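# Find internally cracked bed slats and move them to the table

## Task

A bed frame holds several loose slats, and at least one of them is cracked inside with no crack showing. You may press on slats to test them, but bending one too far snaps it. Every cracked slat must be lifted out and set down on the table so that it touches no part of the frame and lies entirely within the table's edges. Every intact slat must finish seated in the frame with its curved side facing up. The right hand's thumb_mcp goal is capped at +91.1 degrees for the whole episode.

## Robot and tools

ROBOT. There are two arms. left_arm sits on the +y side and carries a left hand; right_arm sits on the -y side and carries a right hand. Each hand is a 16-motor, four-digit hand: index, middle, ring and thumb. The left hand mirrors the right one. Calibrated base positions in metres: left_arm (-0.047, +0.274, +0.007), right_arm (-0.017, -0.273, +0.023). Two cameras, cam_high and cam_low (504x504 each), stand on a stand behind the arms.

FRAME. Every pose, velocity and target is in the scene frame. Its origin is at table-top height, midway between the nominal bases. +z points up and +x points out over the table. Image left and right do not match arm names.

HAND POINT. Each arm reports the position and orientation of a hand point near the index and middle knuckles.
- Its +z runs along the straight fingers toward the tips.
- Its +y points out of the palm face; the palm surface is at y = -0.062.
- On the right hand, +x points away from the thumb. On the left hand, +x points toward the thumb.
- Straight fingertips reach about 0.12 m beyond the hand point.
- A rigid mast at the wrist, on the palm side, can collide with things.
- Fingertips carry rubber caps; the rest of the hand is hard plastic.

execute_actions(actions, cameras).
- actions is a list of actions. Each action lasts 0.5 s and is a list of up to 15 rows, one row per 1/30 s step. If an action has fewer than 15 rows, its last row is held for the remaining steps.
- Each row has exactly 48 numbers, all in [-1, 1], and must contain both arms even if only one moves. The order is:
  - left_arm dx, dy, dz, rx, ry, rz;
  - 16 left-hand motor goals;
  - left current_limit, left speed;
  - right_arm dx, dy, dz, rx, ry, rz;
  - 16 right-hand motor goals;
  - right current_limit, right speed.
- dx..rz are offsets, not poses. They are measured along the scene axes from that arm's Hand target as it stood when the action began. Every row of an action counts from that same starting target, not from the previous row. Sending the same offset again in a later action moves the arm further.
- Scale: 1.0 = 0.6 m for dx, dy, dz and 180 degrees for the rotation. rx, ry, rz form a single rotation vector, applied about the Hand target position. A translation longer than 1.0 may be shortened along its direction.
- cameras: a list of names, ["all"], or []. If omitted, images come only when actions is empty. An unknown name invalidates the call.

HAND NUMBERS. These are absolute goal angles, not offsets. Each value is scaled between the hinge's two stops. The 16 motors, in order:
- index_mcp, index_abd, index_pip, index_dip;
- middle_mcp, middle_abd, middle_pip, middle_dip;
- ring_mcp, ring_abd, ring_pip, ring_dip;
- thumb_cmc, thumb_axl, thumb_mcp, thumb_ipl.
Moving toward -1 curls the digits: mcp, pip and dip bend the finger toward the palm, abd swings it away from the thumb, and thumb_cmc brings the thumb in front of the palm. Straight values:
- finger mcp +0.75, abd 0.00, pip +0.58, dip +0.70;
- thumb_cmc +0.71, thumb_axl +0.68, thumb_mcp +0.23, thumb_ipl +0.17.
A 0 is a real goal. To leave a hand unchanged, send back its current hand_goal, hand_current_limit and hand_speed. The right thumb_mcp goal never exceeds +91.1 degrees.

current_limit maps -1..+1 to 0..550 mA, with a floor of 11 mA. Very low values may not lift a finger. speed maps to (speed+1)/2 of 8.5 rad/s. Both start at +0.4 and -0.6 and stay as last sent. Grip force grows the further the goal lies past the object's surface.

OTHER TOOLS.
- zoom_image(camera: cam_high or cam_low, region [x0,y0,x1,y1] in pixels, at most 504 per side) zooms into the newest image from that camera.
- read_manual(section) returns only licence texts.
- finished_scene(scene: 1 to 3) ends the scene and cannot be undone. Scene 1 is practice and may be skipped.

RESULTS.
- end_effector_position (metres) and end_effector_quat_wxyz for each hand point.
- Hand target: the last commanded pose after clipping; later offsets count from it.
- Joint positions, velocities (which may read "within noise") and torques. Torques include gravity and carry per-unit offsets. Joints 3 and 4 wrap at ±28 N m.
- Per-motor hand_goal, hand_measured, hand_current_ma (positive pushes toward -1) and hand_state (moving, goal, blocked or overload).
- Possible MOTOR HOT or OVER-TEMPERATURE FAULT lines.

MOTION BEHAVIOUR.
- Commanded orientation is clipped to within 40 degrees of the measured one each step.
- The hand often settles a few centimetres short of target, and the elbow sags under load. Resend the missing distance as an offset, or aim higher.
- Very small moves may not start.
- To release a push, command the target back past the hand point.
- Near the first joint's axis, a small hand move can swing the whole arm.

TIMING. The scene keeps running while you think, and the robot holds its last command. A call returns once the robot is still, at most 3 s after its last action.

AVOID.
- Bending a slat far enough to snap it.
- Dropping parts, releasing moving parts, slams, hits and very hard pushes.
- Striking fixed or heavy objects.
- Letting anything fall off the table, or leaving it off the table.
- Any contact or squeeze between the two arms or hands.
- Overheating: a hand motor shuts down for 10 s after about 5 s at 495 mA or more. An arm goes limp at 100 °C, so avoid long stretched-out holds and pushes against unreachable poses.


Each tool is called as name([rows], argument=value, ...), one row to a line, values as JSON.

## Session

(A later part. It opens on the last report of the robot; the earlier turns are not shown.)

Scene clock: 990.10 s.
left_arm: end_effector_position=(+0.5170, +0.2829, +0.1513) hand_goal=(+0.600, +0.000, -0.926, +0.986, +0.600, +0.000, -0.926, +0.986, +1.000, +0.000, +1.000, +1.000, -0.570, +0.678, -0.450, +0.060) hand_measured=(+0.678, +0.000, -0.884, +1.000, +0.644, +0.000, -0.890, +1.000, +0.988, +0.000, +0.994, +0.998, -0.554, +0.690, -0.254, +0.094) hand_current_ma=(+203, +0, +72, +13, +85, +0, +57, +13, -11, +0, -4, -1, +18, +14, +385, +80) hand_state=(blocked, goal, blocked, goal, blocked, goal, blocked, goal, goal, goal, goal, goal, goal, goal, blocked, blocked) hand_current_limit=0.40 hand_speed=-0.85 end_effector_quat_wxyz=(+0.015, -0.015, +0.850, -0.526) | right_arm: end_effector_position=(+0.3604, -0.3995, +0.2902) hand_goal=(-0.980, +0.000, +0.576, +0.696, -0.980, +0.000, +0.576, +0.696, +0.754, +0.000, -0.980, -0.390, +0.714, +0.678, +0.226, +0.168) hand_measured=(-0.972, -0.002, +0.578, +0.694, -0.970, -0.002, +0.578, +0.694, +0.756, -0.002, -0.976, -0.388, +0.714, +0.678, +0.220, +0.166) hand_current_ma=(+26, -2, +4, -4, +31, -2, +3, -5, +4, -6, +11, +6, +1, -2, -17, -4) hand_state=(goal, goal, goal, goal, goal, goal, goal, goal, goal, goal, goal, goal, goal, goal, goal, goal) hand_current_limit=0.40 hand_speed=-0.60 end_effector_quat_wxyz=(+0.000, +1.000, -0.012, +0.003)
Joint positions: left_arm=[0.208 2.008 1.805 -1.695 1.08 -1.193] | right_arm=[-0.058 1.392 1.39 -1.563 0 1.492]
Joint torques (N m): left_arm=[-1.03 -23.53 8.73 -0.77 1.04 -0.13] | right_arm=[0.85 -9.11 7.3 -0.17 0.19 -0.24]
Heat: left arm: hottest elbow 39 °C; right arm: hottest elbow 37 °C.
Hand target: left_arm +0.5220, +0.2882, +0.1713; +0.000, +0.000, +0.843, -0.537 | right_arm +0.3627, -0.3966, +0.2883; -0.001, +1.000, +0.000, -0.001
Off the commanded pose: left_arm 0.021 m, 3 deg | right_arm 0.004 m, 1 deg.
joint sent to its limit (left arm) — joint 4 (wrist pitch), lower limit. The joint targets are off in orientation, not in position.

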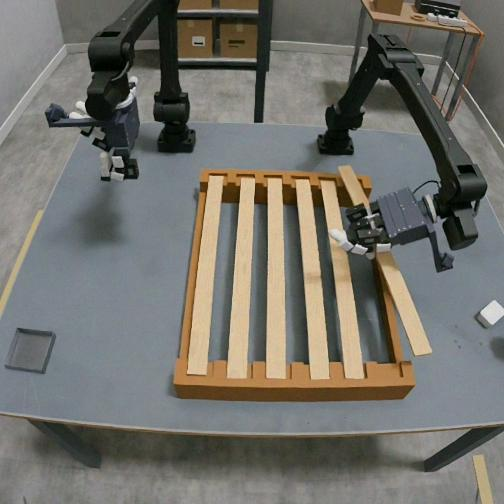

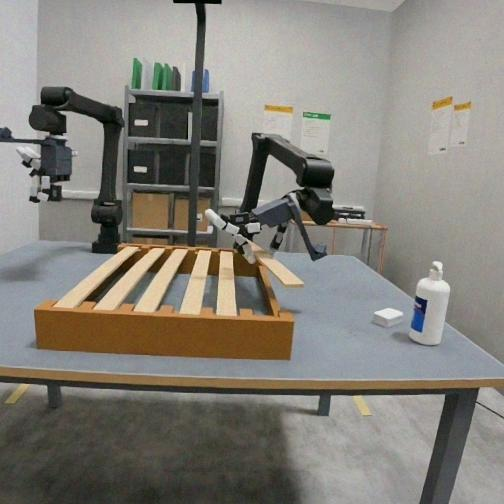

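execute_actions([
  [[-0.02,0.03,0.015,0,0,-0.018,0.6,0,-0.927,0.986,0.6,0,-0.927,0.986,1.0,0,1.0,1.0,-0.571,0.678,-0.45,0.0595,0.4,-0.85,0,0,0,0,0,0,-0.98,0,0.576,0.696,-0.98,0,0.576,0.696,0.754,0,-0.98,-0.39,0.714,0.678,0.226,0.168,0.4,-0.6]],
  [[-0.02,0.04,0.0,0,0,-0.018,0.6,0,-0.927,0.986,0.6,0,-0.927,0.986,1.0,0,1.0,1.0,-0.571,0.678,-0.45,0.0595,0.4,-0.85,0,0,0,0,0,0,-0.98,0,0.576,0.696,-0.98,0,0.576,0.696,0.754,0,-0.98,-0.39,0.714,0.678,0.226,0.168,0.4,-0.6]],
  [[-0.015,0.04,0.0,0,0,-0.018,0.6,0,-0.927,0.986,0.6,0,-0.927,0.986,1.0,0,1.0,1.0,-0.571,0.678,-0.45,0.0595,0.4,-0.85,0,0,0,0,0,0,-0.98,0,0.576,0.696,-0.98,0,0.576,0.696,0.754,0,-0.98,-0.39,0.714,0.678,0.226,0.168,0.4,-0.6]],
  [[-0.01,0.04,0.0,0,0,0,0.6,0,-0.927,0.986,0.6,0,-0.927,0.986,1.0,0,1.0,1.0,-0.571,0.678,-0.45,0.0595,0.4,-0.85,0,0,0,0,0,0,-0.98,0,0.576,0.696,-0.98,0,0.576,0.696,0.754,0,-0.98,-0.39,0.714,0.678,0.226,0.168,0.4,-0.6]],
], cameras=["cam_high","cam_low"])

Scene clock: 998.80 s.
left_arm: end_effector_position=(+0.4873, +0.3816, +0.1676) hand_goal=(+0.600, +0.000, -0.926, +0.986, +0.600, +0.000, -0.926, +0.986, +1.000, +0.000, +1.000, +1.000, -0.570, +0.678, -0.450, +0.060) hand_measured=(+0.678, +0.000, -0.884, +1.000, +0.640, +0.000, -0.890, +1.000, +0.990, +0.000, +0.994, +0.998, -0.552, +0.690, -0.254, +0.094) hand_current_ma=(+203, +0, +73, +13, +75, +0, +57, +13, -10, +0, -3, -1, +21, +16, +385, +81) hand_state=(blocked, goal, blocked, goal, blocked, goal, blocked, goal, goal, goal, goal, goal, goal, goal, blocked, blocked) hand_current_limit=0.40 hand_speed=-0.85 end_effector_quat_wxyz=(+0.071, -0.002, +0.884, -0.461) | right_arm: end_effector_position=(+0.3604, -0.3995, +0.2902) hand_goal=(-0.980, +0.000, +0.576, +0.696, -0.980, +0.000, +0.576, +0.696, +0.754, +0.000, -0.980, -0.390, +0.714, +0.678, +0.226, +0.168) hand_measured=(-0.972, -0.002, +0.578, +0.694, -0.970, -0.002, +0.578, +0.694, +0.756, -0.002, -0.976, -0.388, +0.714, +0.678, +0.220, +0.166) hand_current_ma=(+26, -2, +4, -4, +31, -2, +3, -5, +4, -6, +11, +6, +1, -2, -17, -4) hand_state=(goal, goal, goal, goal, goal, goal, goal, goal, goal, goal, goal, goal, goal, goal, goal, goal) hand_current_limit=0.40 hand_speed=-0.60 end_effector_quat_wxyz=(+0.000, +1.000, -0.012, +0.003)
Joint positions: left_arm=[0.357 1.909 1.741 -1.699 0.939 -1.058] | right_arm=[-0.058 1.392 1.39 -1.563 0 1.492]
Joint torques (N m): left_arm=[-1.96 -23.53 6 -0.53 0.86 0.13] | right_arm=[1.26 -8.94 7.34 -0.13 0.24 -0.23]
Heat: left arm: hottest elbow 40 °C; right arm: hottest elbow 37 °C.
Hand target: left_arm +0.4830, +0.3781, +0.1801; -0.046, +0.071, +0.840, -0.535 | right_arm +0.3627, -0.3966, +0.2883; -0.001, +1.000, +0.000, -0.001
Off the commanded pose: left_arm 0.014 m, 19 deg | right_arm 0.004 m, 1 deg.
joint sent to its limit (left arm) — joint 4 (wrist pitch), lower limit. The joint targets are off in orientation, not in position.

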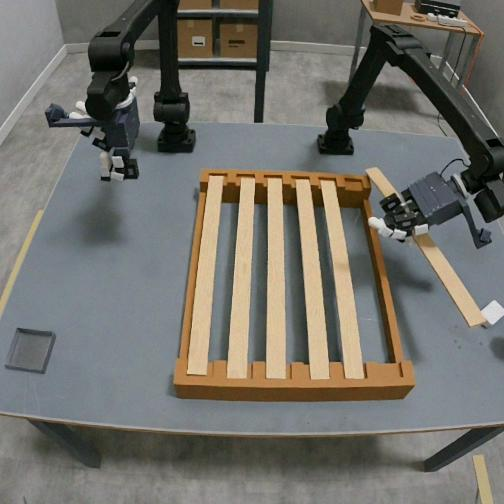

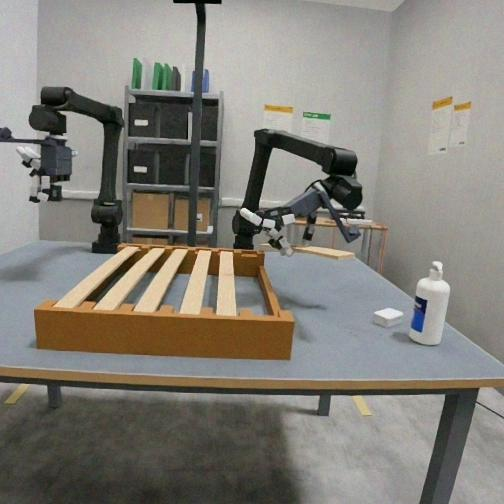

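execute_actions([
  [[-0.05,0.01,-0.02,0,0,0,0.6,0,-0.927,0.986,0.6,0,-0.927,0.986,1.0,0,1.0,1.0,-0.571,0.678,-0.45,0.0595,0.4,-0.85,0,0,0,0,0,0,-0.98,0,0.576,0.696,-0.98,0,0.576,0.696,0.754,0,-0.98,-0.39,0.714,0.678,0.226,0.168,0.4,-0.6]],
  [[-0.05,0.01,-0.02,0,0,0,0.6,0,-0.927,0.986,0.6,0,-0.927,0.986,1.0,0,1.0,1.0,-0.571,0.678,-0.45,0.0595,0.4,-0.85,0,0,0,0,0,0,-0.98,0,0.576,0.696,-0.98,0,0.576,0.696,0.754,0,-0.98,-0.39,0.714,0.678,0.226,0.168,0.4,-0.6]],
], cameras=["cam_high","cam_low"])

Scene clock: 1004.03 s.
left_arm: end_effector_position=(+0.4243, +0.3899, +0.1446) hand_goal=(+0.600, +0.000, -0.926, +0.986, +0.600, +0.000, -0.926, +0.986, +1.000, +0.000, +1.000, +1.000, -0.570, +0.678, -0.450, +0.060) hand_measured=(+0.678, +0.000, -0.882, +1.000, +0.640, +0.000, -0.892, +1.000, +0.990, +0.000, +0.994, +0.998, -0.552, +0.690, -0.254, +0.094) hand_current_ma=(+203, +0, +77, +13, +75, +0, +54, +13, -10, +0, -3, -1, +21, +16, +385, +81) hand_state=(blocked, goal, blocked, goal, blocked, goal, blocked, goal, goal, goal, goal, goal, goal, goal, blocked, blocked) hand_current_limit=0.40 hand_speed=-0.85 end_effector_quat_wxyz=(+0.049, +0.007, +0.889, -0.456) | right_arm: end_effector_position=(+0.3604, -0.3995, +0.2902) hand_goal=(-0.980, +0.000, +0.576, +0.696, -0.980, +0.000, +0.576, +0.696, +0.754, +0.000, -0.980, -0.390, +0.714, +0.678, +0.226, +0.168) hand_measured=(-0.972, -0.002, +0.578, +0.694, -0.970, -0.002, +0.578, +0.694, +0.756, -0.002, -0.976, -0.388, +0.714, +0.678, +0.220, +0.166) hand_current_ma=(+26, -2, +4, -4, +31, -2, +3, -5, +4, -6, +11, +6, +1, -2, -17, -4) hand_state=(goal, goal, goal, goal, goal, goal, goal, goal, goal, goal, goal, goal, goal, goal, goal, goal) hand_current_limit=0.40 hand_speed=-0.60 end_effector_quat_wxyz=(+0.000, +1.000, -0.012, +0.003)
Joint positions: left_arm=[0.404 1.819 1.542 -1.704 0.886 -0.946] | right_arm=[-0.058 1.392 1.39 -1.563 0 1.492]
Joint torques (N m): left_arm=[-1.49 -21.13 6.08 -0.54 0.76 0.11] | right_arm=[0.97 -9.76 7.36 -0.18 0.22 -0.26]
Heat: left arm: hottest elbow 40 °C; right arm: hottest elbow 37 °C.
Hand target: left_arm +0.4230, +0.3902, +0.1562; -0.046, +0.071, +0.840, -0.536 | right_arm +0.3627, -0.3966, +0.2883; -0.001, +1.000, +0.000, -0.001
Off the commanded pose: left_arm 0.012 m, 17 deg | right_arm 0.004 m, 1 deg.
joint sent to its limit (left arm) — joint 4 (wrist pitch), lower limit. The joint targets are off in orientation, not in position.

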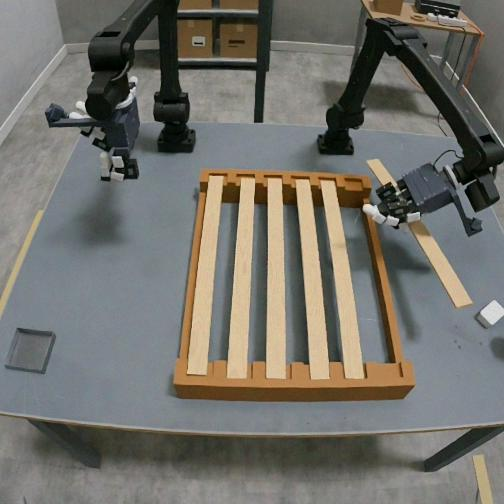

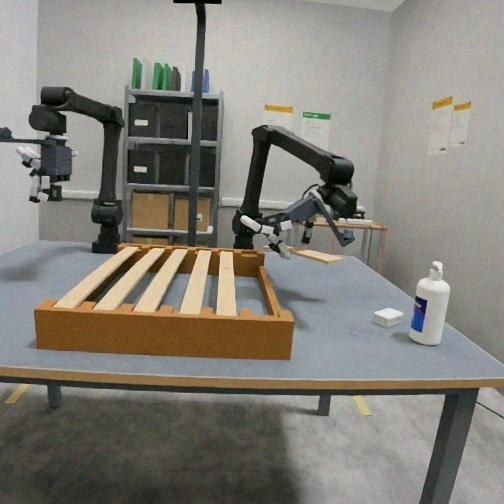

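execute_actions([
  [[-0.02,0.05,-0.02,0,0,0,0.6,0,-0.927,0.986,0.6,0,-0.927,0.986,1.0,0,1.0,1.0,-0.571,0.678,-0.45,0.0595,0.4,-0.85,0,0,0,0,0,0,-0.98,0,0.576,0.696,-0.98,0,0.576,0.696,0.754,0,-0.98,-0.39,0.714,0.678,0.226,0.168,0.4,-0.6]],
  [[-0.02,0.05,-0.03,0,0,0,0.6,0,-0.927,0.986,0.6,0,-0.927,0.986,1.0,0,1.0,1.0,-0.571,0.678,-0.45,0.0595,0.4,-0.85,0,0,0,0,0,0,-0.98,0,0.576,0.696,-0.98,0,0.576,0.696,0.754,0,-0.98,-0.39,0.714,0.678,0.226,0.168,0.4,-0.6]],
  [[0,0.0,-0.03,0,0,0,0.6,0,-0.927,0.986,0.6,0,-0.927,0.986,1.0,0,1.0,1.0,-0.571,0.678,-0.45,0.0595,0.4,-0.85,0,0,0,0,0,0,-0.98,0,0.576,0.696,-0.98,0,0.576,0.696,0.754,0,-0.98,-0.39,0.714,0.678,0.226,0.168,0.4,-0.6]],
], cameras=["cam_high","cam_low"])

zoom_image(camera="cam_low", region=[220, 190, 420, 350])

Scene clock: 1013.70 s.
left_arm: end_effector_position=(+0.4020, +0.4551, +0.1230) hand_goal=(+0.600, +0.000, -0.926, +0.986, +0.600, +0.000, -0.926, +0.986, +1.000, +0.000, +1.000, +1.000, -0.570, +0.678, -0.450, +0.060) hand_measured=(+0.678, +0.000, -0.882, +1.000, +0.640, +0.000, -0.892, +1.000, +0.990, +0.000, +0.994, +0.998, -0.552, +0.692, -0.254, +0.094) hand_current_ma=(+203, +0, +77, +13, +71, +0, +54, +13, -10, +0, -3, -1, +22, +17, +385, +81) hand_state=(blocked, goal, blocked, goal, blocked, goal, blocked, goal, goal, goal, goal, goal, goal, goal, blocked, blocked) hand_current_limit=0.40 hand_speed=-0.85 end_effector_quat_wxyz=(+0.068, +0.022, +0.901, -0.427) | right_arm: end_effector_position=(+0.3604, -0.3995, +0.2902) hand_goal=(-0.980, +0.000, +0.576, +0.696, -0.980, +0.000, +0.576, +0.696, +0.754, +0.000, -0.980, -0.390, +0.714, +0.678, +0.226, +0.168) hand_measured=(-0.972, -0.002, +0.578, +0.694, -0.970, -0.002, +0.578, +0.694, +0.756, -0.002, -0.976, -0.388, +0.714, +0.678, +0.220, +0.166) hand_current_ma=(+26, -2, +4, -4, +31, -2, +3, -5, +4, -6, +11, +6, +1, -2, -17, -4) hand_state=(goal, goal, goal, goal, goal, goal, goal, goal, goal, goal, goal, goal, goal, goal, goal, goal) hand_current_limit=0.40 hand_speed=-0.60 end_effector_quat_wxyz=(+0.000, +1.000, -0.012, +0.003)
Joint positions: left_arm=[0.524 1.833 1.516 -1.704 0.802 -0.796] | right_arm=[-0.058 1.392 1.39 -1.563 0 1.492]
Joint torques (N m): left_arm=[-2.02 -16.73 5.26 -0.73 0.65 0.12] | right_arm=[0.85 -9.29 7.34 -0.08 0.21 -0.27]
Heat: left arm: hottest elbow 40 °C; right arm: hottest elbow 37 °C.
Hand target: left_arm +0.3990, +0.4503, +0.1082; -0.046, +0.071, +0.840, -0.535 | right_arm +0.3627, -0.3966, +0.2883; -0.001, +1.000, +0.000, -0.001
Off the commanded pose: left_arm 0.016 m, 20 deg | right_arm 0.004 m, 1 deg.
joint sent to its limit (left arm) — joint 4 (wrist pitch), lower limit. The joint targets are off in orientation, not in position.

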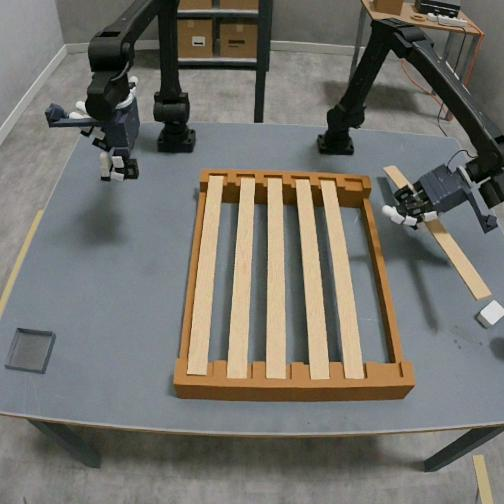

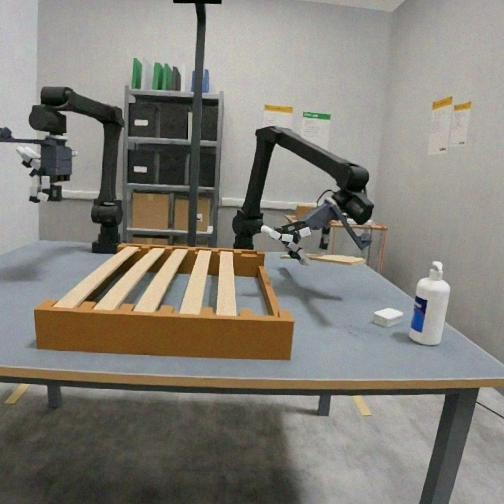

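Scaled by 2.520.

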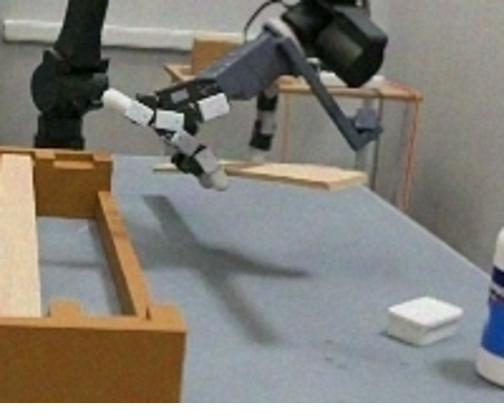

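execute_actions([
  [[-0.02,0.01,-0.03,0,0,-0.02,0.6,0,-0.927,0.986,0.6,0,-0.927,0.986,1.0,0,1.0,1.0,-0.571,0.678,-0.45,0.0595,0.4,-0.85,0,0,0,0,0,0,-0.98,0,0.576,0.696,-0.98,0,0.576,0.696,0.754,0,-0.98,-0.39,0.714,0.678,0.226,0.168,0.4,-0.6]],
  [[-0.02,0.0,-0.03,0,0,-0.02,0.6,0,-0.927,0.986,0.6,0,-0.927,0.986,1.0,0,1.0,1.0,-0.571,0.678,-0.45,0.0595,0.4,-0.85,0,0,0,0,0,0,-0.98,0,0.576,0.696,-0.98,0,0.576,0.696,0.754,0,-0.98,-0.39,0.714,0.678,0.226,0.168,0.4,-0.6]],
], cameras=["cam_high","cam_low"])

zoom_image(camera="cam_low", region=[220, 190, 420, 350])

Scene clock: 1020.53 s.
left_arm: end_effector_position=(+0.3776, +0.4579, +0.0820) hand_goal=(+0.600, +0.000, -0.926, +0.986, +0.600, +0.000, -0.926, +0.986, +1.000, +0.000, +1.000, +1.000, -0.570, +0.678, -0.450, +0.060) hand_measured=(+0.678, +0.000, -0.882, +1.000, +0.632, +0.000, -0.892, +1.000, +0.990, +0.000, +0.994, +0.998, -0.548, +0.694, -0.254, +0.094) hand_current_ma=(+203, +0, +78, +13, +55, +0, +53, +13, -10, +0, -3, -1, +28, +22, +385, +81) hand_state=(blocked, goal, blocked, goal, blocked, goal, blocked, goal, goal, goal, goal, goal, blocked, goal, blocked, blocked) hand_current_limit=0.40 hand_speed=-0.85 end_effector_quat_wxyz=(+0.025, +0.086, +0.906, -0.414) | right_arm: end_effector_position=(+0.3604, -0.3995, +0.2902) hand_goal=(-0.980, +0.000, +0.576, +0.696, -0.980, +0.000, +0.576, +0.696, +0.754, +0.000, -0.980, -0.390, +0.714, +0.678, +0.226, +0.168) hand_measured=(-0.972, -0.002, +0.578, +0.694, -0.970, -0.002, +0.578, +0.694, +0.756, -0.002, -0.976, -0.388, +0.714, +0.678, +0.220, +0.166) hand_current_ma=(+26, -2, +4, -4, +31, -2, +3, -5, +4, -6, +11, +6, +1, -2, -17, -4) hand_state=(goal, goal, goal, goal, goal, goal, goal, goal, goal, goal, goal, goal, goal, goal, goal, goal) hand_current_limit=0.40 hand_speed=-0.60 end_effector_quat_wxyz=(+0.000, +1.000, -0.012, +0.003)
Joint positions: left_arm=[0.524 1.865 1.445 -1.704 0.689 -0.646] | right_arm=[-0.058 1.392 1.39 -1.563 0 1.492]
Joint torques (N m): left_arm=[-1.61 -17.14 5.3 -0.94 0.52 0.08] | right_arm=[1.03 -9.05 7.45 -0.2 0.19 -0.21]
Heat: left arm: hottest elbow 39 °C; right arm: hottest elbow 37 °C.
Hand target: left_arm +0.3751, +0.4562, +0.0722; -0.079, +0.124, +0.834, -0.531 | right_arm +0.3627, -0.3966, +0.2883; -0.001, +1.000, +0.000, -0.001
Off the commanded pose: left_arm 0.010 m, 20 deg | right_arm 0.004 m, 1 deg.
joint sent to its limit (left arm) — joint 4 (wrist pitch), lower limit. The joint targets are off in orientation, not in position.

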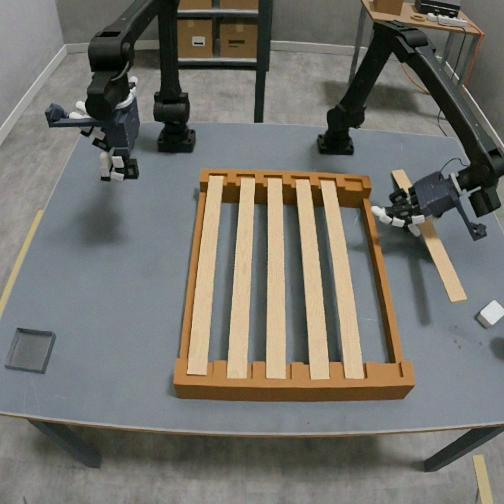

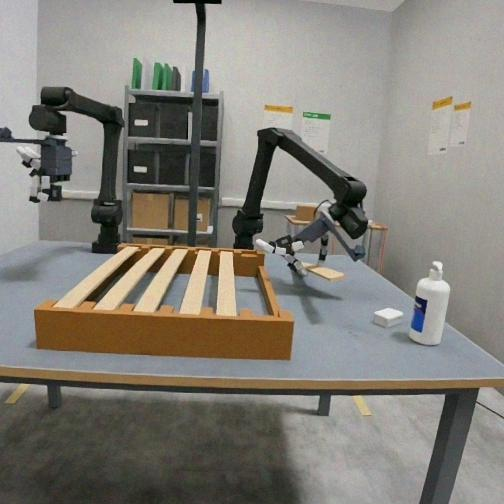

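Scaled by 2.520.

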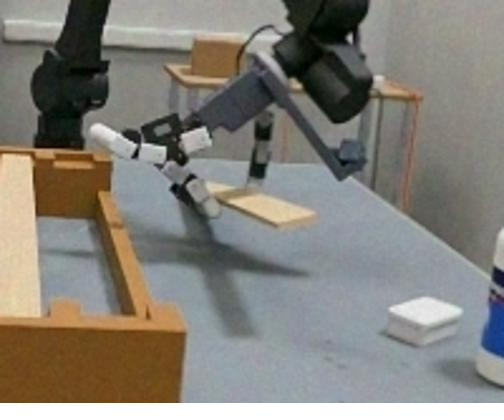

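execute_actions([
  [[0,0.03,0.0,-0.03,0.06,0.0,0.6,0,-0.927,0.986,0.6,0,-0.927,0.986,1.0,0,1.0,1.0,-0.571,0.678,-0.45,0.0595,0.4,-0.85,0,0,0,0,0,0,-0.98,0,0.576,0.696,-0.98,0,0.576,0.696,0.754,0,-0.98,-0.39,0.714,0.678,0.226,0.168,0.4,-0.6]],
], cameras=["cam_high","cam_low"])

zoom_image(camera="cam_low", region=[220, 190, 420, 350])

zoom_image(camera="cam_high", region=[360, 130, 504, 320])

Scene clock: 1033.63 s.
left_arm: end_effector_position=(+0.3629, +0.4648, +0.0703) hand_goal=(+0.600, +0.000, -0.926, +0.986, +0.600, +0.000, -0.926, +0.986, +1.000, +0.000, +1.000, +1.000, -0.570, +0.678, -0.450, +0.060) hand_measured=(+0.678, +0.000, -0.882, +1.000, +0.632, +0.000, -0.892, +1.000, +0.990, +0.000, +0.994, +0.998, -0.548, +0.694, -0.254, +0.094) hand_current_ma=(+203, +0, +78, +13, +55, +0, +53, +13, -10, +0, -3, -1, +28, +22, +385, +81) hand_state=(blocked, goal, blocked, goal, blocked, goal, blocked, goal, goal, goal, goal, goal, blocked, goal, blocked, blocked) hand_current_limit=0.40 hand_speed=-0.85 end_effector_quat_wxyz=(-0.005, +0.023, +0.907, -0.421) | right_arm: end_effector_position=(+0.3604, -0.3995, +0.2902) hand_goal=(-0.980, +0.000, +0.576, +0.696, -0.980, +0.000, +0.576, +0.696, +0.754, +0.000, -0.980, -0.390, +0.714, +0.678, +0.226, +0.168) hand_measured=(-0.972, -0.002, +0.578, +0.694, -0.970, -0.002, +0.578, +0.694, +0.756, -0.002, -0.976, -0.388, +0.714, +0.678, +0.220, +0.166) hand_current_ma=(+26, -2, +4, -4, +31, -2, +3, -5, +4, -6, +11, +6, +1, -2, -17, -4) hand_state=(goal, goal, goal, goal, goal, goal, goal, goal, goal, goal, goal, goal, goal, goal, goal, goal) hand_current_limit=0.40 hand_speed=-0.60 end_effector_quat_wxyz=(+0.000, +1.000, -0.012, +0.003)
Joint positions: left_arm=[0.544 1.895 1.446 -1.704 0.688 -0.754] | right_arm=[-0.058 1.392 1.39 -1.563 0 1.492]
Joint torques (N m): left_arm=[-1.14 -17.08 8.61 -0.95 0.68 -0.11] | right_arm=[0.91 -9.29 7.24 -0.08 0.18 -0.25]
Heat: left arm: hottest elbow 39 °C; right arm: hottest elbow 37 °C.
Hand target: left_arm +0.3750, +0.4743, +0.0722; -0.152, +0.077, +0.797, -0.579 | right_arm +0.3627, -0.3966, +0.2883; -0.001, +1.000, +0.000, -0.001
Off the commanded pose: left_arm 0.015 m, 28 deg | right_arm 0.004 m, 1 deg.
joint sent to its limit (left arm) — joint 4 (wrist pitch), lower limit. The joint targets are off in orientation, not in position.

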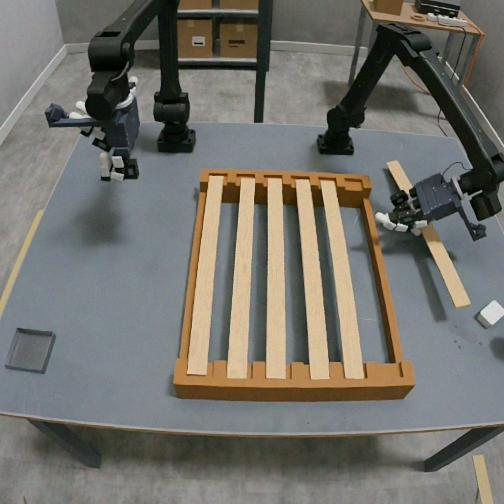

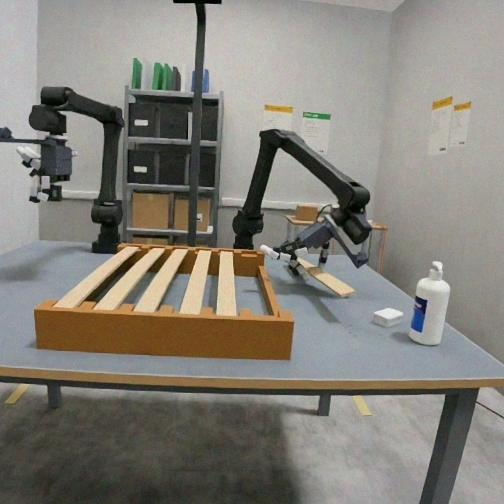

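Scaled by 2.520.

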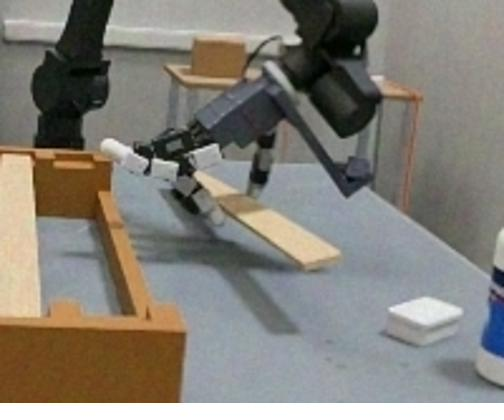

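Scaled by 2.653.

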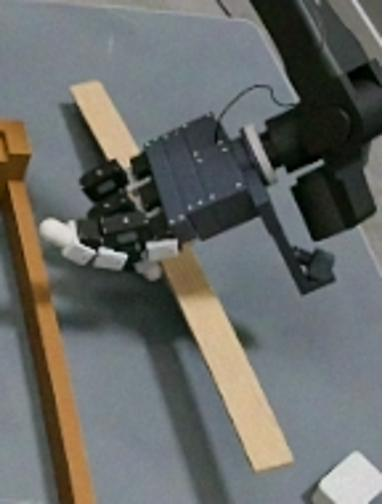

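execute_actions([
  [[-0.02,0.0,-0.025,0,0.0,0.0,0.6,0,-0.927,0.986,0.6,0,-0.927,0.986,1.0,0,1.0,1.0,-0.571,0.678,-0.45,0.0595,0.4,-0.85,0,0,0,0,0,0,-0.98,0,0.576,0.696,-0.98,0,0.576,0.696,0.754,0,-0.98,-0.39,0.714,0.678,0.226,0.168,0.4,-0.6]],
  [[0,0.0,-0.015,0,0.0,0.0,0.6,0,-0.927,0.986,0.6,0,-0.927,0.986,1.0,0,1.0,1.0,-0.571,0.678,-0.45,0.0595,0.4,-0.85,0,0,0,0,0,0,-0.98,0,0.576,0.696,-0.98,0,0.576,0.696,0.754,0,-0.98,-0.39,0.714,0.678,0.226,0.168,0.4,-0.6]],
], cameras=["cam_high","cam_low"])

zoom_image(camera="cam_low", region=[220, 190, 420, 350])

zoom_image(camera="cam_high", region=[360, 130, 504, 320])

Scene clock: 1038.13 s.
left_arm: end_effector_position=(+0.3594, +0.4685, +0.0538) hand_goal=(+0.600, +0.000, -0.926, +0.986, +0.600, +0.000, -0.926, +0.986, +1.000, +0.000, +1.000, +1.000, -0.570, +0.678, -0.450, +0.060) hand_measured=(+0.678, +0.000, -0.882, +1.000, +0.632, +0.000, -0.892, +1.000, +0.990, +0.000, +0.994, +0.998, -0.548, +0.694, -0.254, +0.094) hand_current_ma=(+203, +0, +78, +13, +55, +0, +53, +13, -10, +0, -3, -1, +28, +22, +385, +81) hand_state=(blocked, goal, blocked, goal, blocked, goal, blocked, goal, goal, goal, goal, goal, blocked, goal, blocked, blocked) hand_current_limit=0.40 hand_speed=-0.85 end_effector_quat_wxyz=(-0.016, +0.022, +0.903, -0.428) | right_arm: end_effector_position=(+0.3604, -0.3995, +0.2902) hand_goal=(-0.980, +0.000, +0.576, +0.696, -0.980, +0.000, +0.576, +0.696, +0.754, +0.000, -0.980, -0.390, +0.714, +0.678, +0.226, +0.168) hand_measured=(-0.972, -0.002, +0.578, +0.694, -0.970, -0.002, +0.578, +0.694, +0.756, -0.002, -0.976, -0.388, +0.714, +0.678, +0.220, +0.166) hand_current_ma=(+26, -2, +4, -4, +31, -2, +3, -5, +4, -6, +11, +6, +1, -2, -17, -4) hand_state=(goal, goal, goal, goal, goal, goal, goal, goal, goal, goal, goal, goal, goal, goal, goal, goal) hand_current_limit=0.40 hand_speed=-0.60 end_effector_quat_wxyz=(+0.000, +1.000, -0.012, +0.003)
Joint positions: left_arm=[0.554 1.932 1.446 -1.704 0.68 -0.735] | right_arm=[-0.058 1.392 1.39 -1.563 0 1.492]
Joint torques (N m): left_arm=[-1.14 -17.32 6.56 -0.99 0.46 0.1] | right_arm=[1.14 -9.82 7.43 -0.12 0.22 -0.24]
Heat: left arm: hottest elbow 39 °C; right arm: hottest elbow 38 °C.
Hand target: left_arm +0.3630, +0.4743, +0.0483; -0.152, +0.077, +0.797, -0.579 | right_arm +0.3627, -0.3966, +0.2883; -0.001, +1.000, +0.000, -0.001
Off the commanded pose: left_arm 0.009 m, 27 deg | right_arm 0.004 m, 1 deg.
joint sent to its limit (left arm) — joint 4 (wrist pitch), lower limit. The joint targets are off in orientation, not in position.

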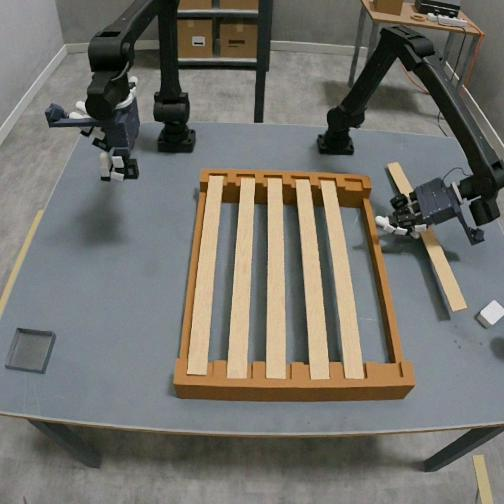

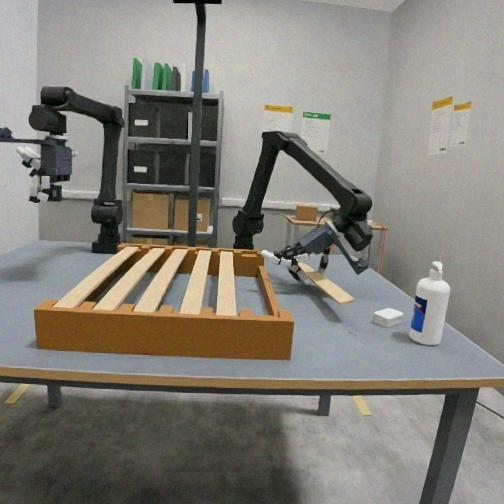

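Scaled by 2.520.

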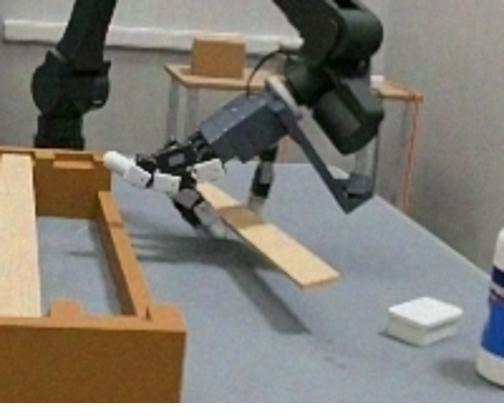

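Scaled by 2.653.

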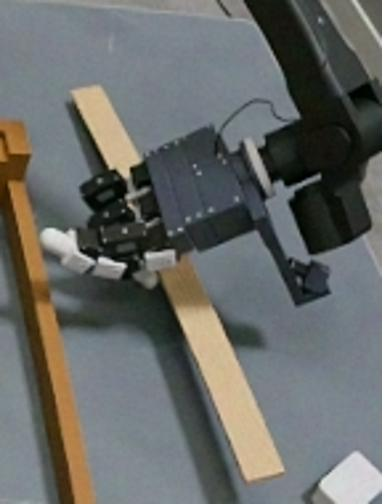

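execute_actions([
  [[-0.05,0.03,0,0,0.0,0.0,0.6,0,-0.927,0.986,0.6,0,-0.927,0.986,1.0,0,1.0,1.0,-0.571,0.678,-0.45,0.0595,0.4,-0.85,0,0,0,0,0,0,-0.98,0,0.576,0.696,-0.98,0,0.576,0.696,0.754,0,-0.98,-0.39,0.714,0.678,0.226,0.168,0.4,-0.6]],
  [[0,0.0,-0.03,0,0.0,0.0,0.6,0,-0.927,0.986,0.6,0,-0.927,0.986,1.0,0,1.0,1.0,-0.571,0.678,-0.45,0.0595,0.4,-0.85,0,0,0,0,0,0,-0.98,0,0.576,0.696,-0.98,0,0.576,0.696,0.754,0,-0.98,-0.39,0.714,0.678,0.226,0.168,0.4,-0.6]],
], cameras=["cam_high","cam_low"])

zoom_image(camera="cam_low", region=[220, 190, 420, 350])

zoom_image(camera="cam_high", region=[360, 130, 504, 320])

Scene clock: 1042.20 s.
left_arm: end_effector_position=(+0.3335, +0.4952, +0.0414) hand_goal=(+0.600, +0.000, -0.926, +0.986, +0.600, +0.000, -0.926, +0.986, +1.000, +0.000, +1.000, +1.000, -0.570, +0.678, -0.450, +0.060) hand_measured=(+0.678, +0.000, -0.882, +1.000, +0.634, +0.000, -0.892, +1.000, +0.990, +0.000, +0.994, +0.998, -0.550, +0.694, -0.254, +0.094) hand_current_ma=(+203, +0, +78, +13, +58, +0, +53, +13, -10, +0, -3, -1, +24, +21, +385, +81) hand_state=(blocked, goal, blocked, goal, blocked, goal, blocked, goal, goal, goal, goal, goal, goal, goal, blocked, blocked) hand_current_limit=0.40 hand_speed=-0.85 end_effector_quat_wxyz=(-0.021, +0.027, +0.907, -0.420) | right_arm: end_effector_position=(+0.3604, -0.3995, +0.2902) hand_goal=(-0.980, +0.000, +0.576, +0.696, -0.980, +0.000, +0.576, +0.696, +0.754, +0.000, -0.980, -0.390, +0.714, +0.678, +0.226, +0.168) hand_measured=(-0.972, -0.002, +0.578, +0.694, -0.970, -0.002, +0.578, +0.694, +0.756, -0.002, -0.976, -0.388, +0.714, +0.678, +0.220, +0.166) hand_current_ma=(+26, -2, +4, -4, +31, -2, +3, -5, +4, -6, +11, +6, +1, -2, -17, -4) hand_state=(goal, goal, goal, goal, goal, goal, goal, goal, goal, goal, goal, goal, goal, goal, goal, goal) hand_current_limit=0.40 hand_speed=-0.60 end_effector_quat_wxyz=(+0.000, +1.000, -0.012, +0.003)
Joint positions: left_arm=[0.618 1.938 1.416 -1.704 0.62 -0.668] | right_arm=[-0.058 1.392 1.39 -1.563 0 1.492]
Joint torques (N m): left_arm=[-1.85 -16.5 5.14 -1.11 0.39 0.11] | right_arm=[0.79 -9.29 7.42 -0.14 0.2 -0.24]
Heat: left arm: hottest elbow 39 °C; right arm: hottest elbow 38 °C.
Hand target: left_arm +0.3331, +0.4921, +0.0301; -0.152, +0.077, +0.797, -0.579 | right_arm +0.3627, -0.3966, +0.2883; -0.001, +1.000, +0.000, -0.001
Off the commanded pose: left_arm 0.012 m, 27 deg | right_arm 0.004 m, 1 deg.
joint sent to its limit (left arm) — joint 4 (wrist pitch), lower limit. The joint targets are off in orientation, not in position.

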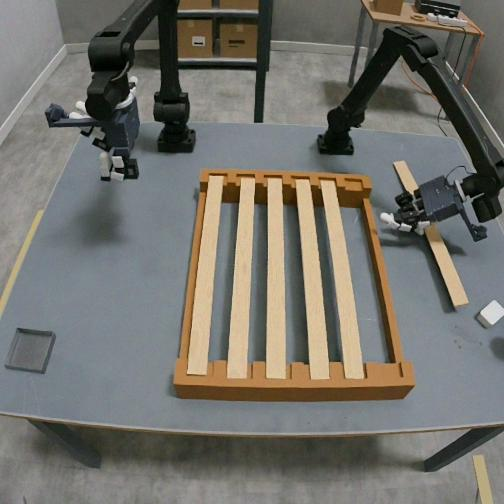

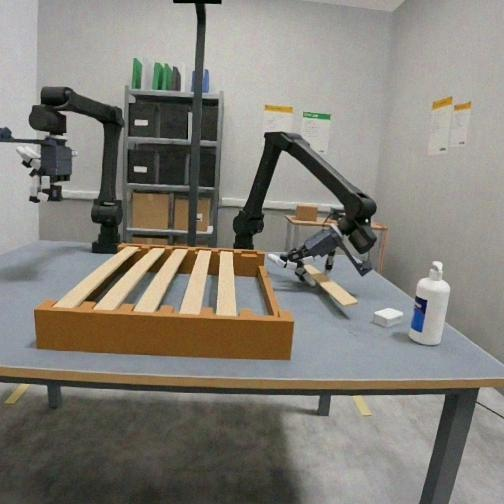

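Scaled by 2.520.

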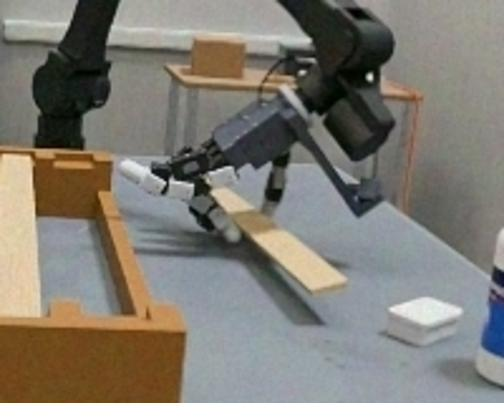

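Scaled by 2.653.

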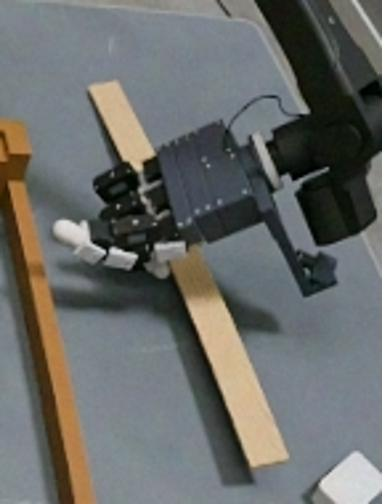

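execute_actions([
  [[0,0,-0.02,0,0,0,0.6,0,-0.927,0.986,0.6,0,-0.927,0.986,1.0,0,1.0,1.0,-0.571,0.678,-0.45,0.0595,0.4,-0.85,0,0,0,0,0,0,-0.98,0,0.576,0.696,-0.98,0,0.576,0.696,0.754,0,-0.98,-0.39,0.714,0.678,0.226,0.168,0.4,-0.6]],
], cameras=["all"])

Scene clock: 1054.83 s.
left_arm: end_effector_position=(+0.3332, +0.4938, +0.0361) hand_goal=(+0.600, +0.000, -0.926, +0.986, +0.600, +0.000, -0.926, +0.986, +1.000, +0.000, +1.000, +1.000, -0.570, +0.678, -0.450, +0.060) hand_measured=(+0.678, -0.004, -0.902, +1.000, +0.632, +0.000, -0.896, +1.000, +0.990, +0.000, +0.994, +0.998, -0.554, +0.692, -0.252, +0.100) hand_current_ma=(+203, -1, +31, +12, +54, +0, +43, +13, -10, +0, -3, -1, +17, +18, +385, +108) hand_state=(blocked, goal, blocked, goal, blocked, goal, blocked, goal, goal, goal, goal, goal, goal, goal, blocked, blocked) hand_current_limit=0.40 hand_speed=-0.85 end_effector_quat_wxyz=(-0.024, +0.028, +0.904, -0.426) | right_arm: end_effector_position=(+0.3604, -0.3995, +0.2902) hand_goal=(-0.980, +0.000, +0.576, +0.696, -0.980, +0.000, +0.576, +0.696, +0.754, +0.000, -0.980, -0.390, +0.714, +0.678, +0.226, +0.168) hand_measured=(-0.972, -0.002, +0.578, +0.694, -0.970, -0.002, +0.578, +0.694, +0.756, -0.002, -0.976, -0.388, +0.714, +0.678, +0.220, +0.166) hand_current_ma=(+26, -2, +4, -4, +31, -2, +3, -5, +4, -6, +11, +6, +1, -2, -17, -4) hand_state=(goal, goal, goal, goal, goal, goal, goal, goal, goal, goal, goal, goal, goal, goal, goal, goal) hand_current_limit=0.40 hand_speed=-0.60 end_effector_quat_wxyz=(+0.000, +1.000, -0.012, +0.003)
Joint positions: left_arm=[0.618 1.951 1.416 -1.706 0.623 -0.659] | right_arm=[-0.058 1.392 1.39 -1.563 0 1.492]
Joint torques (N m): left_arm=[-1.85 -15.27 5.42 -1.06 0.2 0.16] | right_arm=[1.08 -9.82 7.42 -0.06 0.21 -0.26]
Heat: left arm: hottest elbow 38 °C; right arm: hottest elbow 38 °C.
Hand target: left_arm +0.3330, +0.4922, +0.0182; -0.152, +0.077, +0.797, -0.580 | right_arm +0.3627, -0.3966, +0.2883; -0.001, +1.000, +0.000, -0.001
Off the commanded pose: left_arm 0.018 m, 27 deg | right_arm 0.004 m, 1 deg.
joint sent to its limit (left arm) — joint 4 (wrist pitch), lower limit. The joint targets are off in orientation, not in position.

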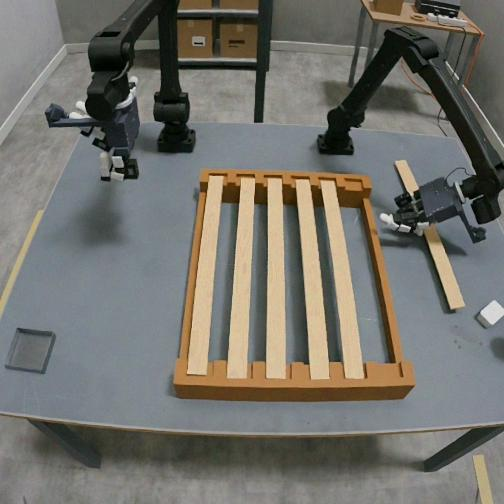

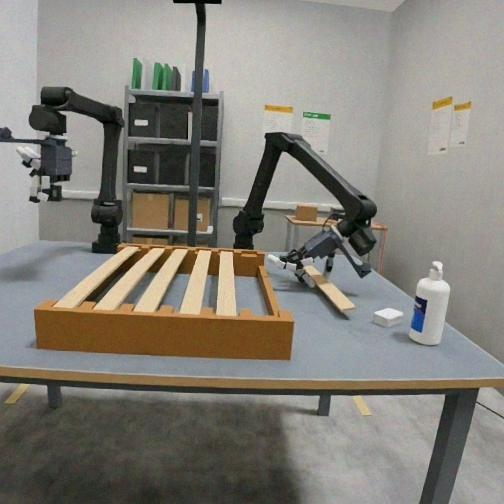

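zoom_image(camera="cam_low", region=[250, 210, 460, 360])

execute_actions([
  [[0,0,-0.015,0,0,0,0.6,0,-0.927,0.986,0.6,0,-0.927,0.986,1.0,0,1.0,1.0,-0.571,0.678,-0.45,0.0595,0.4,-0.85,0,0,0,0,0,0,-0.98,0,0.576,0.696,-0.98,0,0.576,0.696,0.754,0,-0.98,-0.39,0.714,0.678,0.226,0.168,0.4,-0.6]],
], cameras=["all"])

zoom_image(camera="cam_low", region=[250, 210, 460, 360])

Scaled by 2.400.

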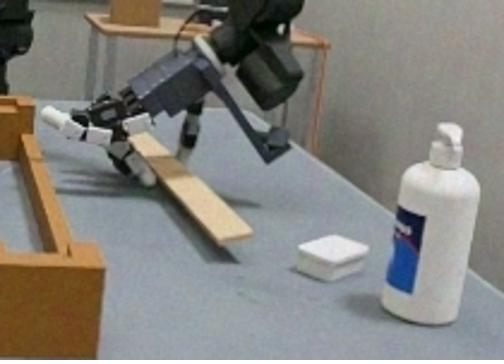

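Scene clock: 1057.60 s.
left_arm: end_effector_position=(+0.3328, +0.4929, +0.0349) hand_goal=(+0.600, +0.000, -0.926, +0.986, +0.600, +0.000, -0.926, +0.986, +1.000, +0.000, +1.000, +1.000, -0.570, +0.678, -0.450, +0.060) hand_measured=(+0.678, -0.004, -0.912, +0.998, +0.632, +0.000, -0.904, +0.998, +0.990, +0.000, +0.994, +0.998, -0.554, +0.692, -0.248, +0.102) hand_current_ma=(+203, -1, +13, +12, +52, +0, +25, +12, -10, +0, -3, -1, +17, +18, +385, +115) hand_state=(blocked, goal, goal, goal, blocked, goal, blocked, goal, goal, goal, goal, goal, goal, goal, blocked, blocked) hand_current_limit=0.40 hand_speed=-0.85 end_effector_quat_wxyz=(-0.025, +0.030, +0.903, -0.428) | right_arm: end_effector_position=(+0.3604, -0.3995, +0.2902) hand_goal=(-0.980, +0.000, +0.576, +0.696, -0.980, +0.000, +0.576, +0.696, +0.754, +0.000, -0.980, -0.390, +0.714, +0.678, +0.226, +0.168) hand_measured=(-0.972, -0.002, +0.578, +0.694, -0.970, -0.002, +0.578, +0.694, +0.756, -0.002, -0.976, -0.388, +0.714, +0.678, +0.220, +0.166) hand_current_ma=(+26, -2, +4, -4, +31, -2, +3, -5, +4, -6, +11, +6, +1, -2, -17, -4) hand_state=(goal, goal, goal, goal, goal, goal, goal, goal, goal, goal, goal, goal, goal, goal, goal, goal) hand_current_limit=0.40 hand_speed=-0.60 end_effector_quat_wxyz=(+0.000, +1.000, -0.012, +0.003)
Joint positions: left_arm=[0.618 1.955 1.416 -1.711 0.623 -0.651] | right_arm=[-0.058 1.392 1.39 -1.563 0 1.492]
Joint torques (N m): left_arm=[-1.73 -14.04 5.61 -0.96 0.12 0.18] | right_arm=[0.85 -9.52 7.39 -0.23 0.24 -0.23]
Heat: left arm: hottest elbow 38 °C; right arm: hottest elbow 38 °C.
Hand target: left_arm +0.3330, +0.4923, +0.0092; -0.152, +0.077, +0.797, -0.579 | right_arm +0.3627, -0.3966, +0.2883; -0.001, +1.000, +0.000, -0.001
Off the commanded pose: left_arm 0.026 m, 26 deg | right_arm 0.004 m, 1 deg.
joint read past its limit (left arm) — joint 4 (wrist pitch), lower limit.
joint sent to its limit (left arm) — joint 4 (wrist pitch), lower limit. The joint targets are off in orientation, not in position.

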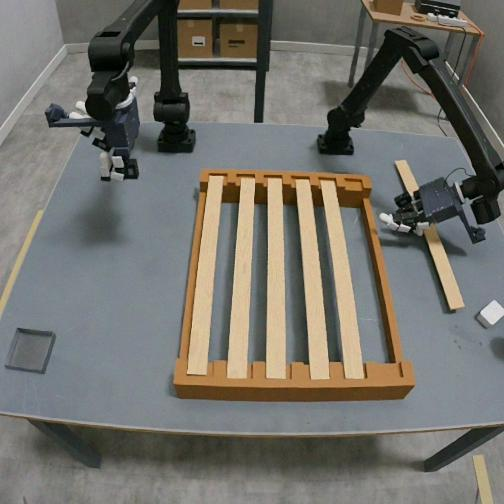

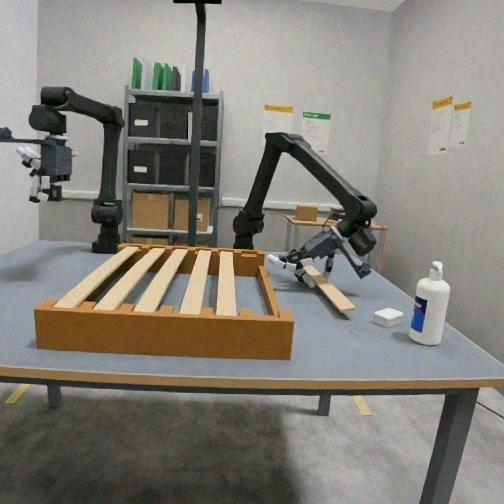

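Scaled by 2.400.

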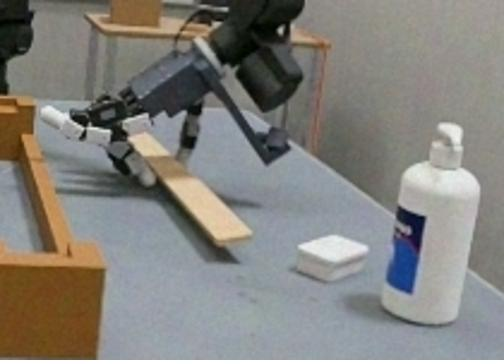

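execute_actions([
  [[0,0,0.015,0,0,0,0.67,0,-0.927,0.986,0.65,0,-0.927,0.986,1.0,0,1.0,1.0,-0.571,0.678,-0.30,0.0595,0.4,-0.92,0,0,0,0,0,0,-0.98,0,0.576,0.696,-0.98,0,0.576,0.696,0.754,0,-0.98,-0.39,0.714,0.678,0.226,0.168,0.4,-0.6]],
], cameras=["all"])

zoom_image(camera="cam_low", region=[250, 210, 460, 360])

Scene clock: 1062.00 s.
left_arm: end_effector_position=(+0.3329, +0.4929, +0.0349) hand_goal=(+0.670, +0.000, -0.926, +0.986, +0.650, +0.000, -0.926, +0.986, +1.000, +0.000, +1.000, +1.000, -0.570, +0.678, -0.300, +0.060) hand_measured=(+0.694, -0.004, -0.924, +0.992, +0.652, +0.000, -0.916, +0.992, +0.990, +0.000, +0.994, +0.998, -0.556, +0.688, -0.242, +0.102) hand_current_ma=(+34, -1, +1, +4, +1, +0, +8, +3, -10, +0, -3, -1, +13, +12, +171, +115) hand_state=(blocked, goal, goal, goal, goal, goal, goal, goal, goal, goal, goal, goal, goal, goal, blocked, blocked) hand_current_limit=0.40 hand_speed=-0.92 end_effector_quat_wxyz=(-0.025, +0.031, +0.903, -0.428) | right_arm: end_effector_position=(+0.3604, -0.3995, +0.2902) hand_goal=(-0.980, +0.000, +0.576, +0.696, -0.980, +0.000, +0.576, +0.696, +0.754, +0.000, -0.980, -0.390, +0.714, +0.678, +0.226, +0.168) hand_measured=(-0.972, -0.002, +0.578, +0.694, -0.970, -0.002, +0.578, +0.694, +0.756, -0.002, -0.976, -0.388, +0.714, +0.678, +0.220, +0.166) hand_current_ma=(+26, -2, +4, -4, +31, -2, +3, -5, +4, -6, +11, +6, +1, -2, -17, -4) hand_state=(goal, goal, goal, goal, goal, goal, goal, goal, goal, goal, goal, goal, goal, goal, goal, goal) hand_current_limit=0.40 hand_speed=-0.60 end_effector_quat_wxyz=(+0.000, +1.000, -0.012, +0.003)
Joint positions: left_arm=[0.618 1.955 1.416 -1.711 0.623 -0.65] | right_arm=[-0.058 1.392 1.39 -1.563 0 1.492]
Joint torques (N m): left_arm=[-2.08 -15.74 5.37 -1.01 0.14 0.1] | right_arm=[0.79 -9.58 7.24 -0.21 0.22 -0.24]
Heat: left arm: hottest elbow 38 °C; right arm: hottest elbow 38 °C.
Hand target: left_arm +0.3330, +0.4922, +0.0183; -0.151, +0.077, +0.797, -0.580 | right_arm +0.3627, -0.3966, +0.2883; -0.001, +1.000, +0.000, -0.001
Off the commanded pose: left_arm 0.017 m, 26 deg | right_arm 0.004 m, 1 deg.
joint read past its limit (left arm) — joint 4 (wrist pitch), lower limit.
joint sent to its limit (left arm) — joint 4 (wrist pitch), lower limit. The joint targets are off in orientation, not in position.

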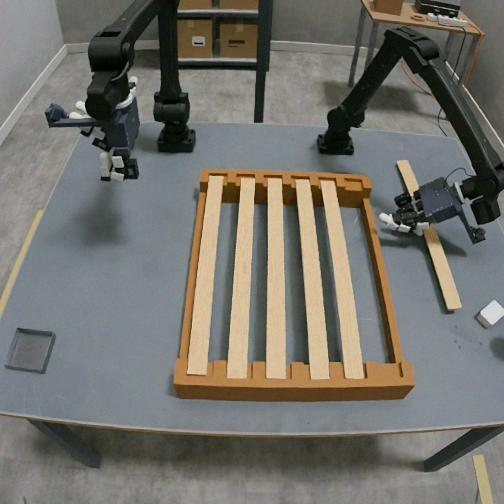

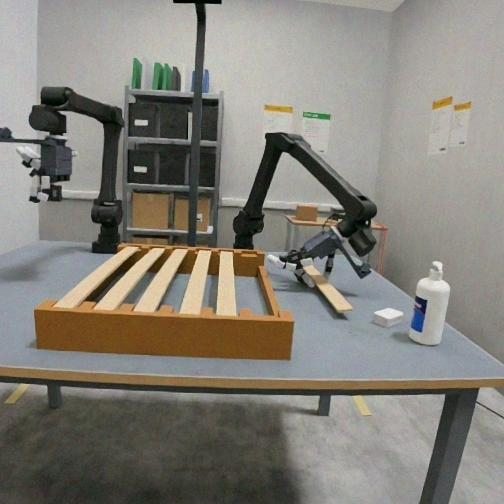

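Scaled by 2.400.

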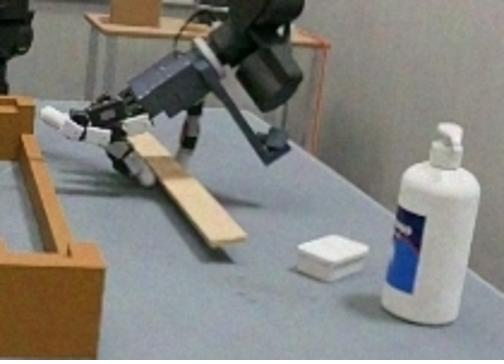

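execute_actions([
  [[0,0,0.008,0,0,0,0.72,0,-0.927,0.986,0.70,0,-0.927,0.986,1.0,0,1.0,1.0,-0.571,0.678,-0.20,0.0595,0.4,-0.92,0,0,0,0,0,0,-0.98,0,0.576,0.696,-0.98,0,0.576,0.696,0.754,0,-0.98,-0.39,0.714,0.678,0.226,0.168,0.4,-0.6]],
], cameras=["all"])

zoom_image(camera="cam_low", region=[250, 210, 460, 360])

Scene clock: 1064.03 s.
left_arm: end_effector_position=(+0.3327, +0.4934, +0.0347) hand_goal=(+0.720, +0.000, -0.926, +0.986, +0.700, +0.000, -0.926, +0.986, +1.000, +0.000, +1.000, +1.000, -0.570, +0.678, -0.200, +0.060) hand_measured=(+0.712, -0.004, -0.932, +0.984, +0.680, +0.000, -0.928, +0.984, +0.990, +0.000, +0.994, +0.998, -0.568, +0.680, -0.202, +0.062) hand_current_ma=(-7, -1, -4, -1, -27, +0, -1, +0, -10, +0, -3, -1, +1, +1, -1, +1) hand_state=(goal, goal, goal, goal, blocked, goal, goal, goal, goal, goal, goal, goal, goal, goal, goal, goal) hand_current_limit=0.40 hand_speed=-0.92 end_effector_quat_wxyz=(-0.025, +0.033, +0.903, -0.427) | right_arm: end_effector_position=(+0.3604, -0.3995, +0.2902) hand_goal=(-0.980, +0.000, +0.576, +0.696, -0.980, +0.000, +0.576, +0.696, +0.754, +0.000, -0.980, -0.390, +0.714, +0.678, +0.226, +0.168) hand_measured=(-0.972, -0.002, +0.578, +0.694, -0.970, -0.002, +0.578, +0.694, +0.756, -0.002, -0.976, -0.388, +0.714, +0.678, +0.220, +0.166) hand_current_ma=(+26, -2, +4, -4, +31, -2, +3, -5, +4, -6, +11, +6, +1, -2, -17, -4) hand_state=(goal, goal, goal, goal, goal, goal, goal, goal, goal, goal, goal, goal, goal, goal, goal, goal) hand_current_limit=0.40 hand_speed=-0.60 end_effector_quat_wxyz=(+0.000, +1.000, -0.012, +0.003)
Joint positions: left_arm=[0.618 1.955 1.416 -1.711 0.62 -0.647] | right_arm=[-0.058 1.392 1.39 -1.563 0 1.492]
Joint torques (N m): left_arm=[-2.02 -16.67 5.27 -0.92 0.25 0.01] | right_arm=[0.91 -9.82 7.35 -0.13 0.21 -0.23]
Heat: left arm: hottest elbow 38 °C; right arm: hottest elbow 38 °C.
Hand target: left_arm +0.3329, +0.4923, +0.0230; -0.152, +0.077, +0.797, -0.579 | right_arm +0.3627, -0.3966, +0.2883; -0.001, +1.000, +0.000, -0.001
Off the commanded pose: left_arm 0.012 m, 26 deg | right_arm 0.004 m, 1 deg.
joint read past its limit (left arm) — joint 4 (wrist pitch), lower limit.
joint sent to its limit (left arm) — joint 4 (wrist pitch), lower limit. The joint targets are off in orientation, not in position.

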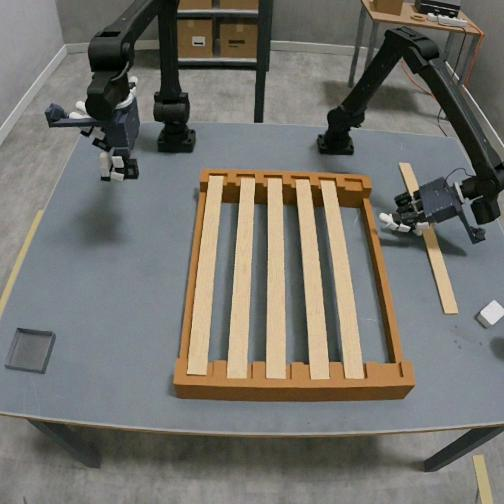

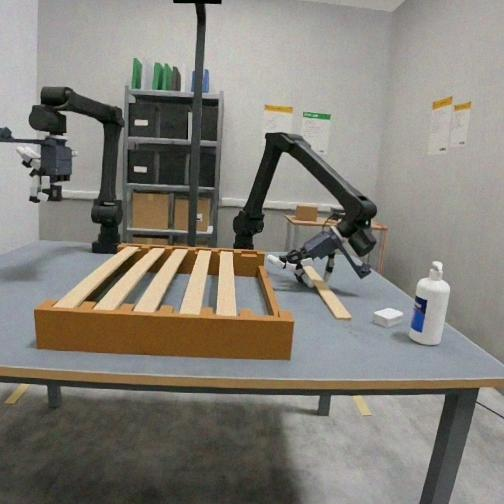

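Scaled by 2.400.

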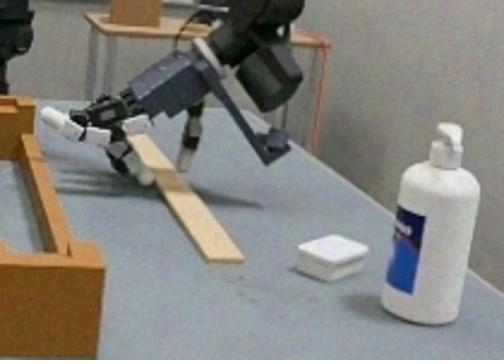

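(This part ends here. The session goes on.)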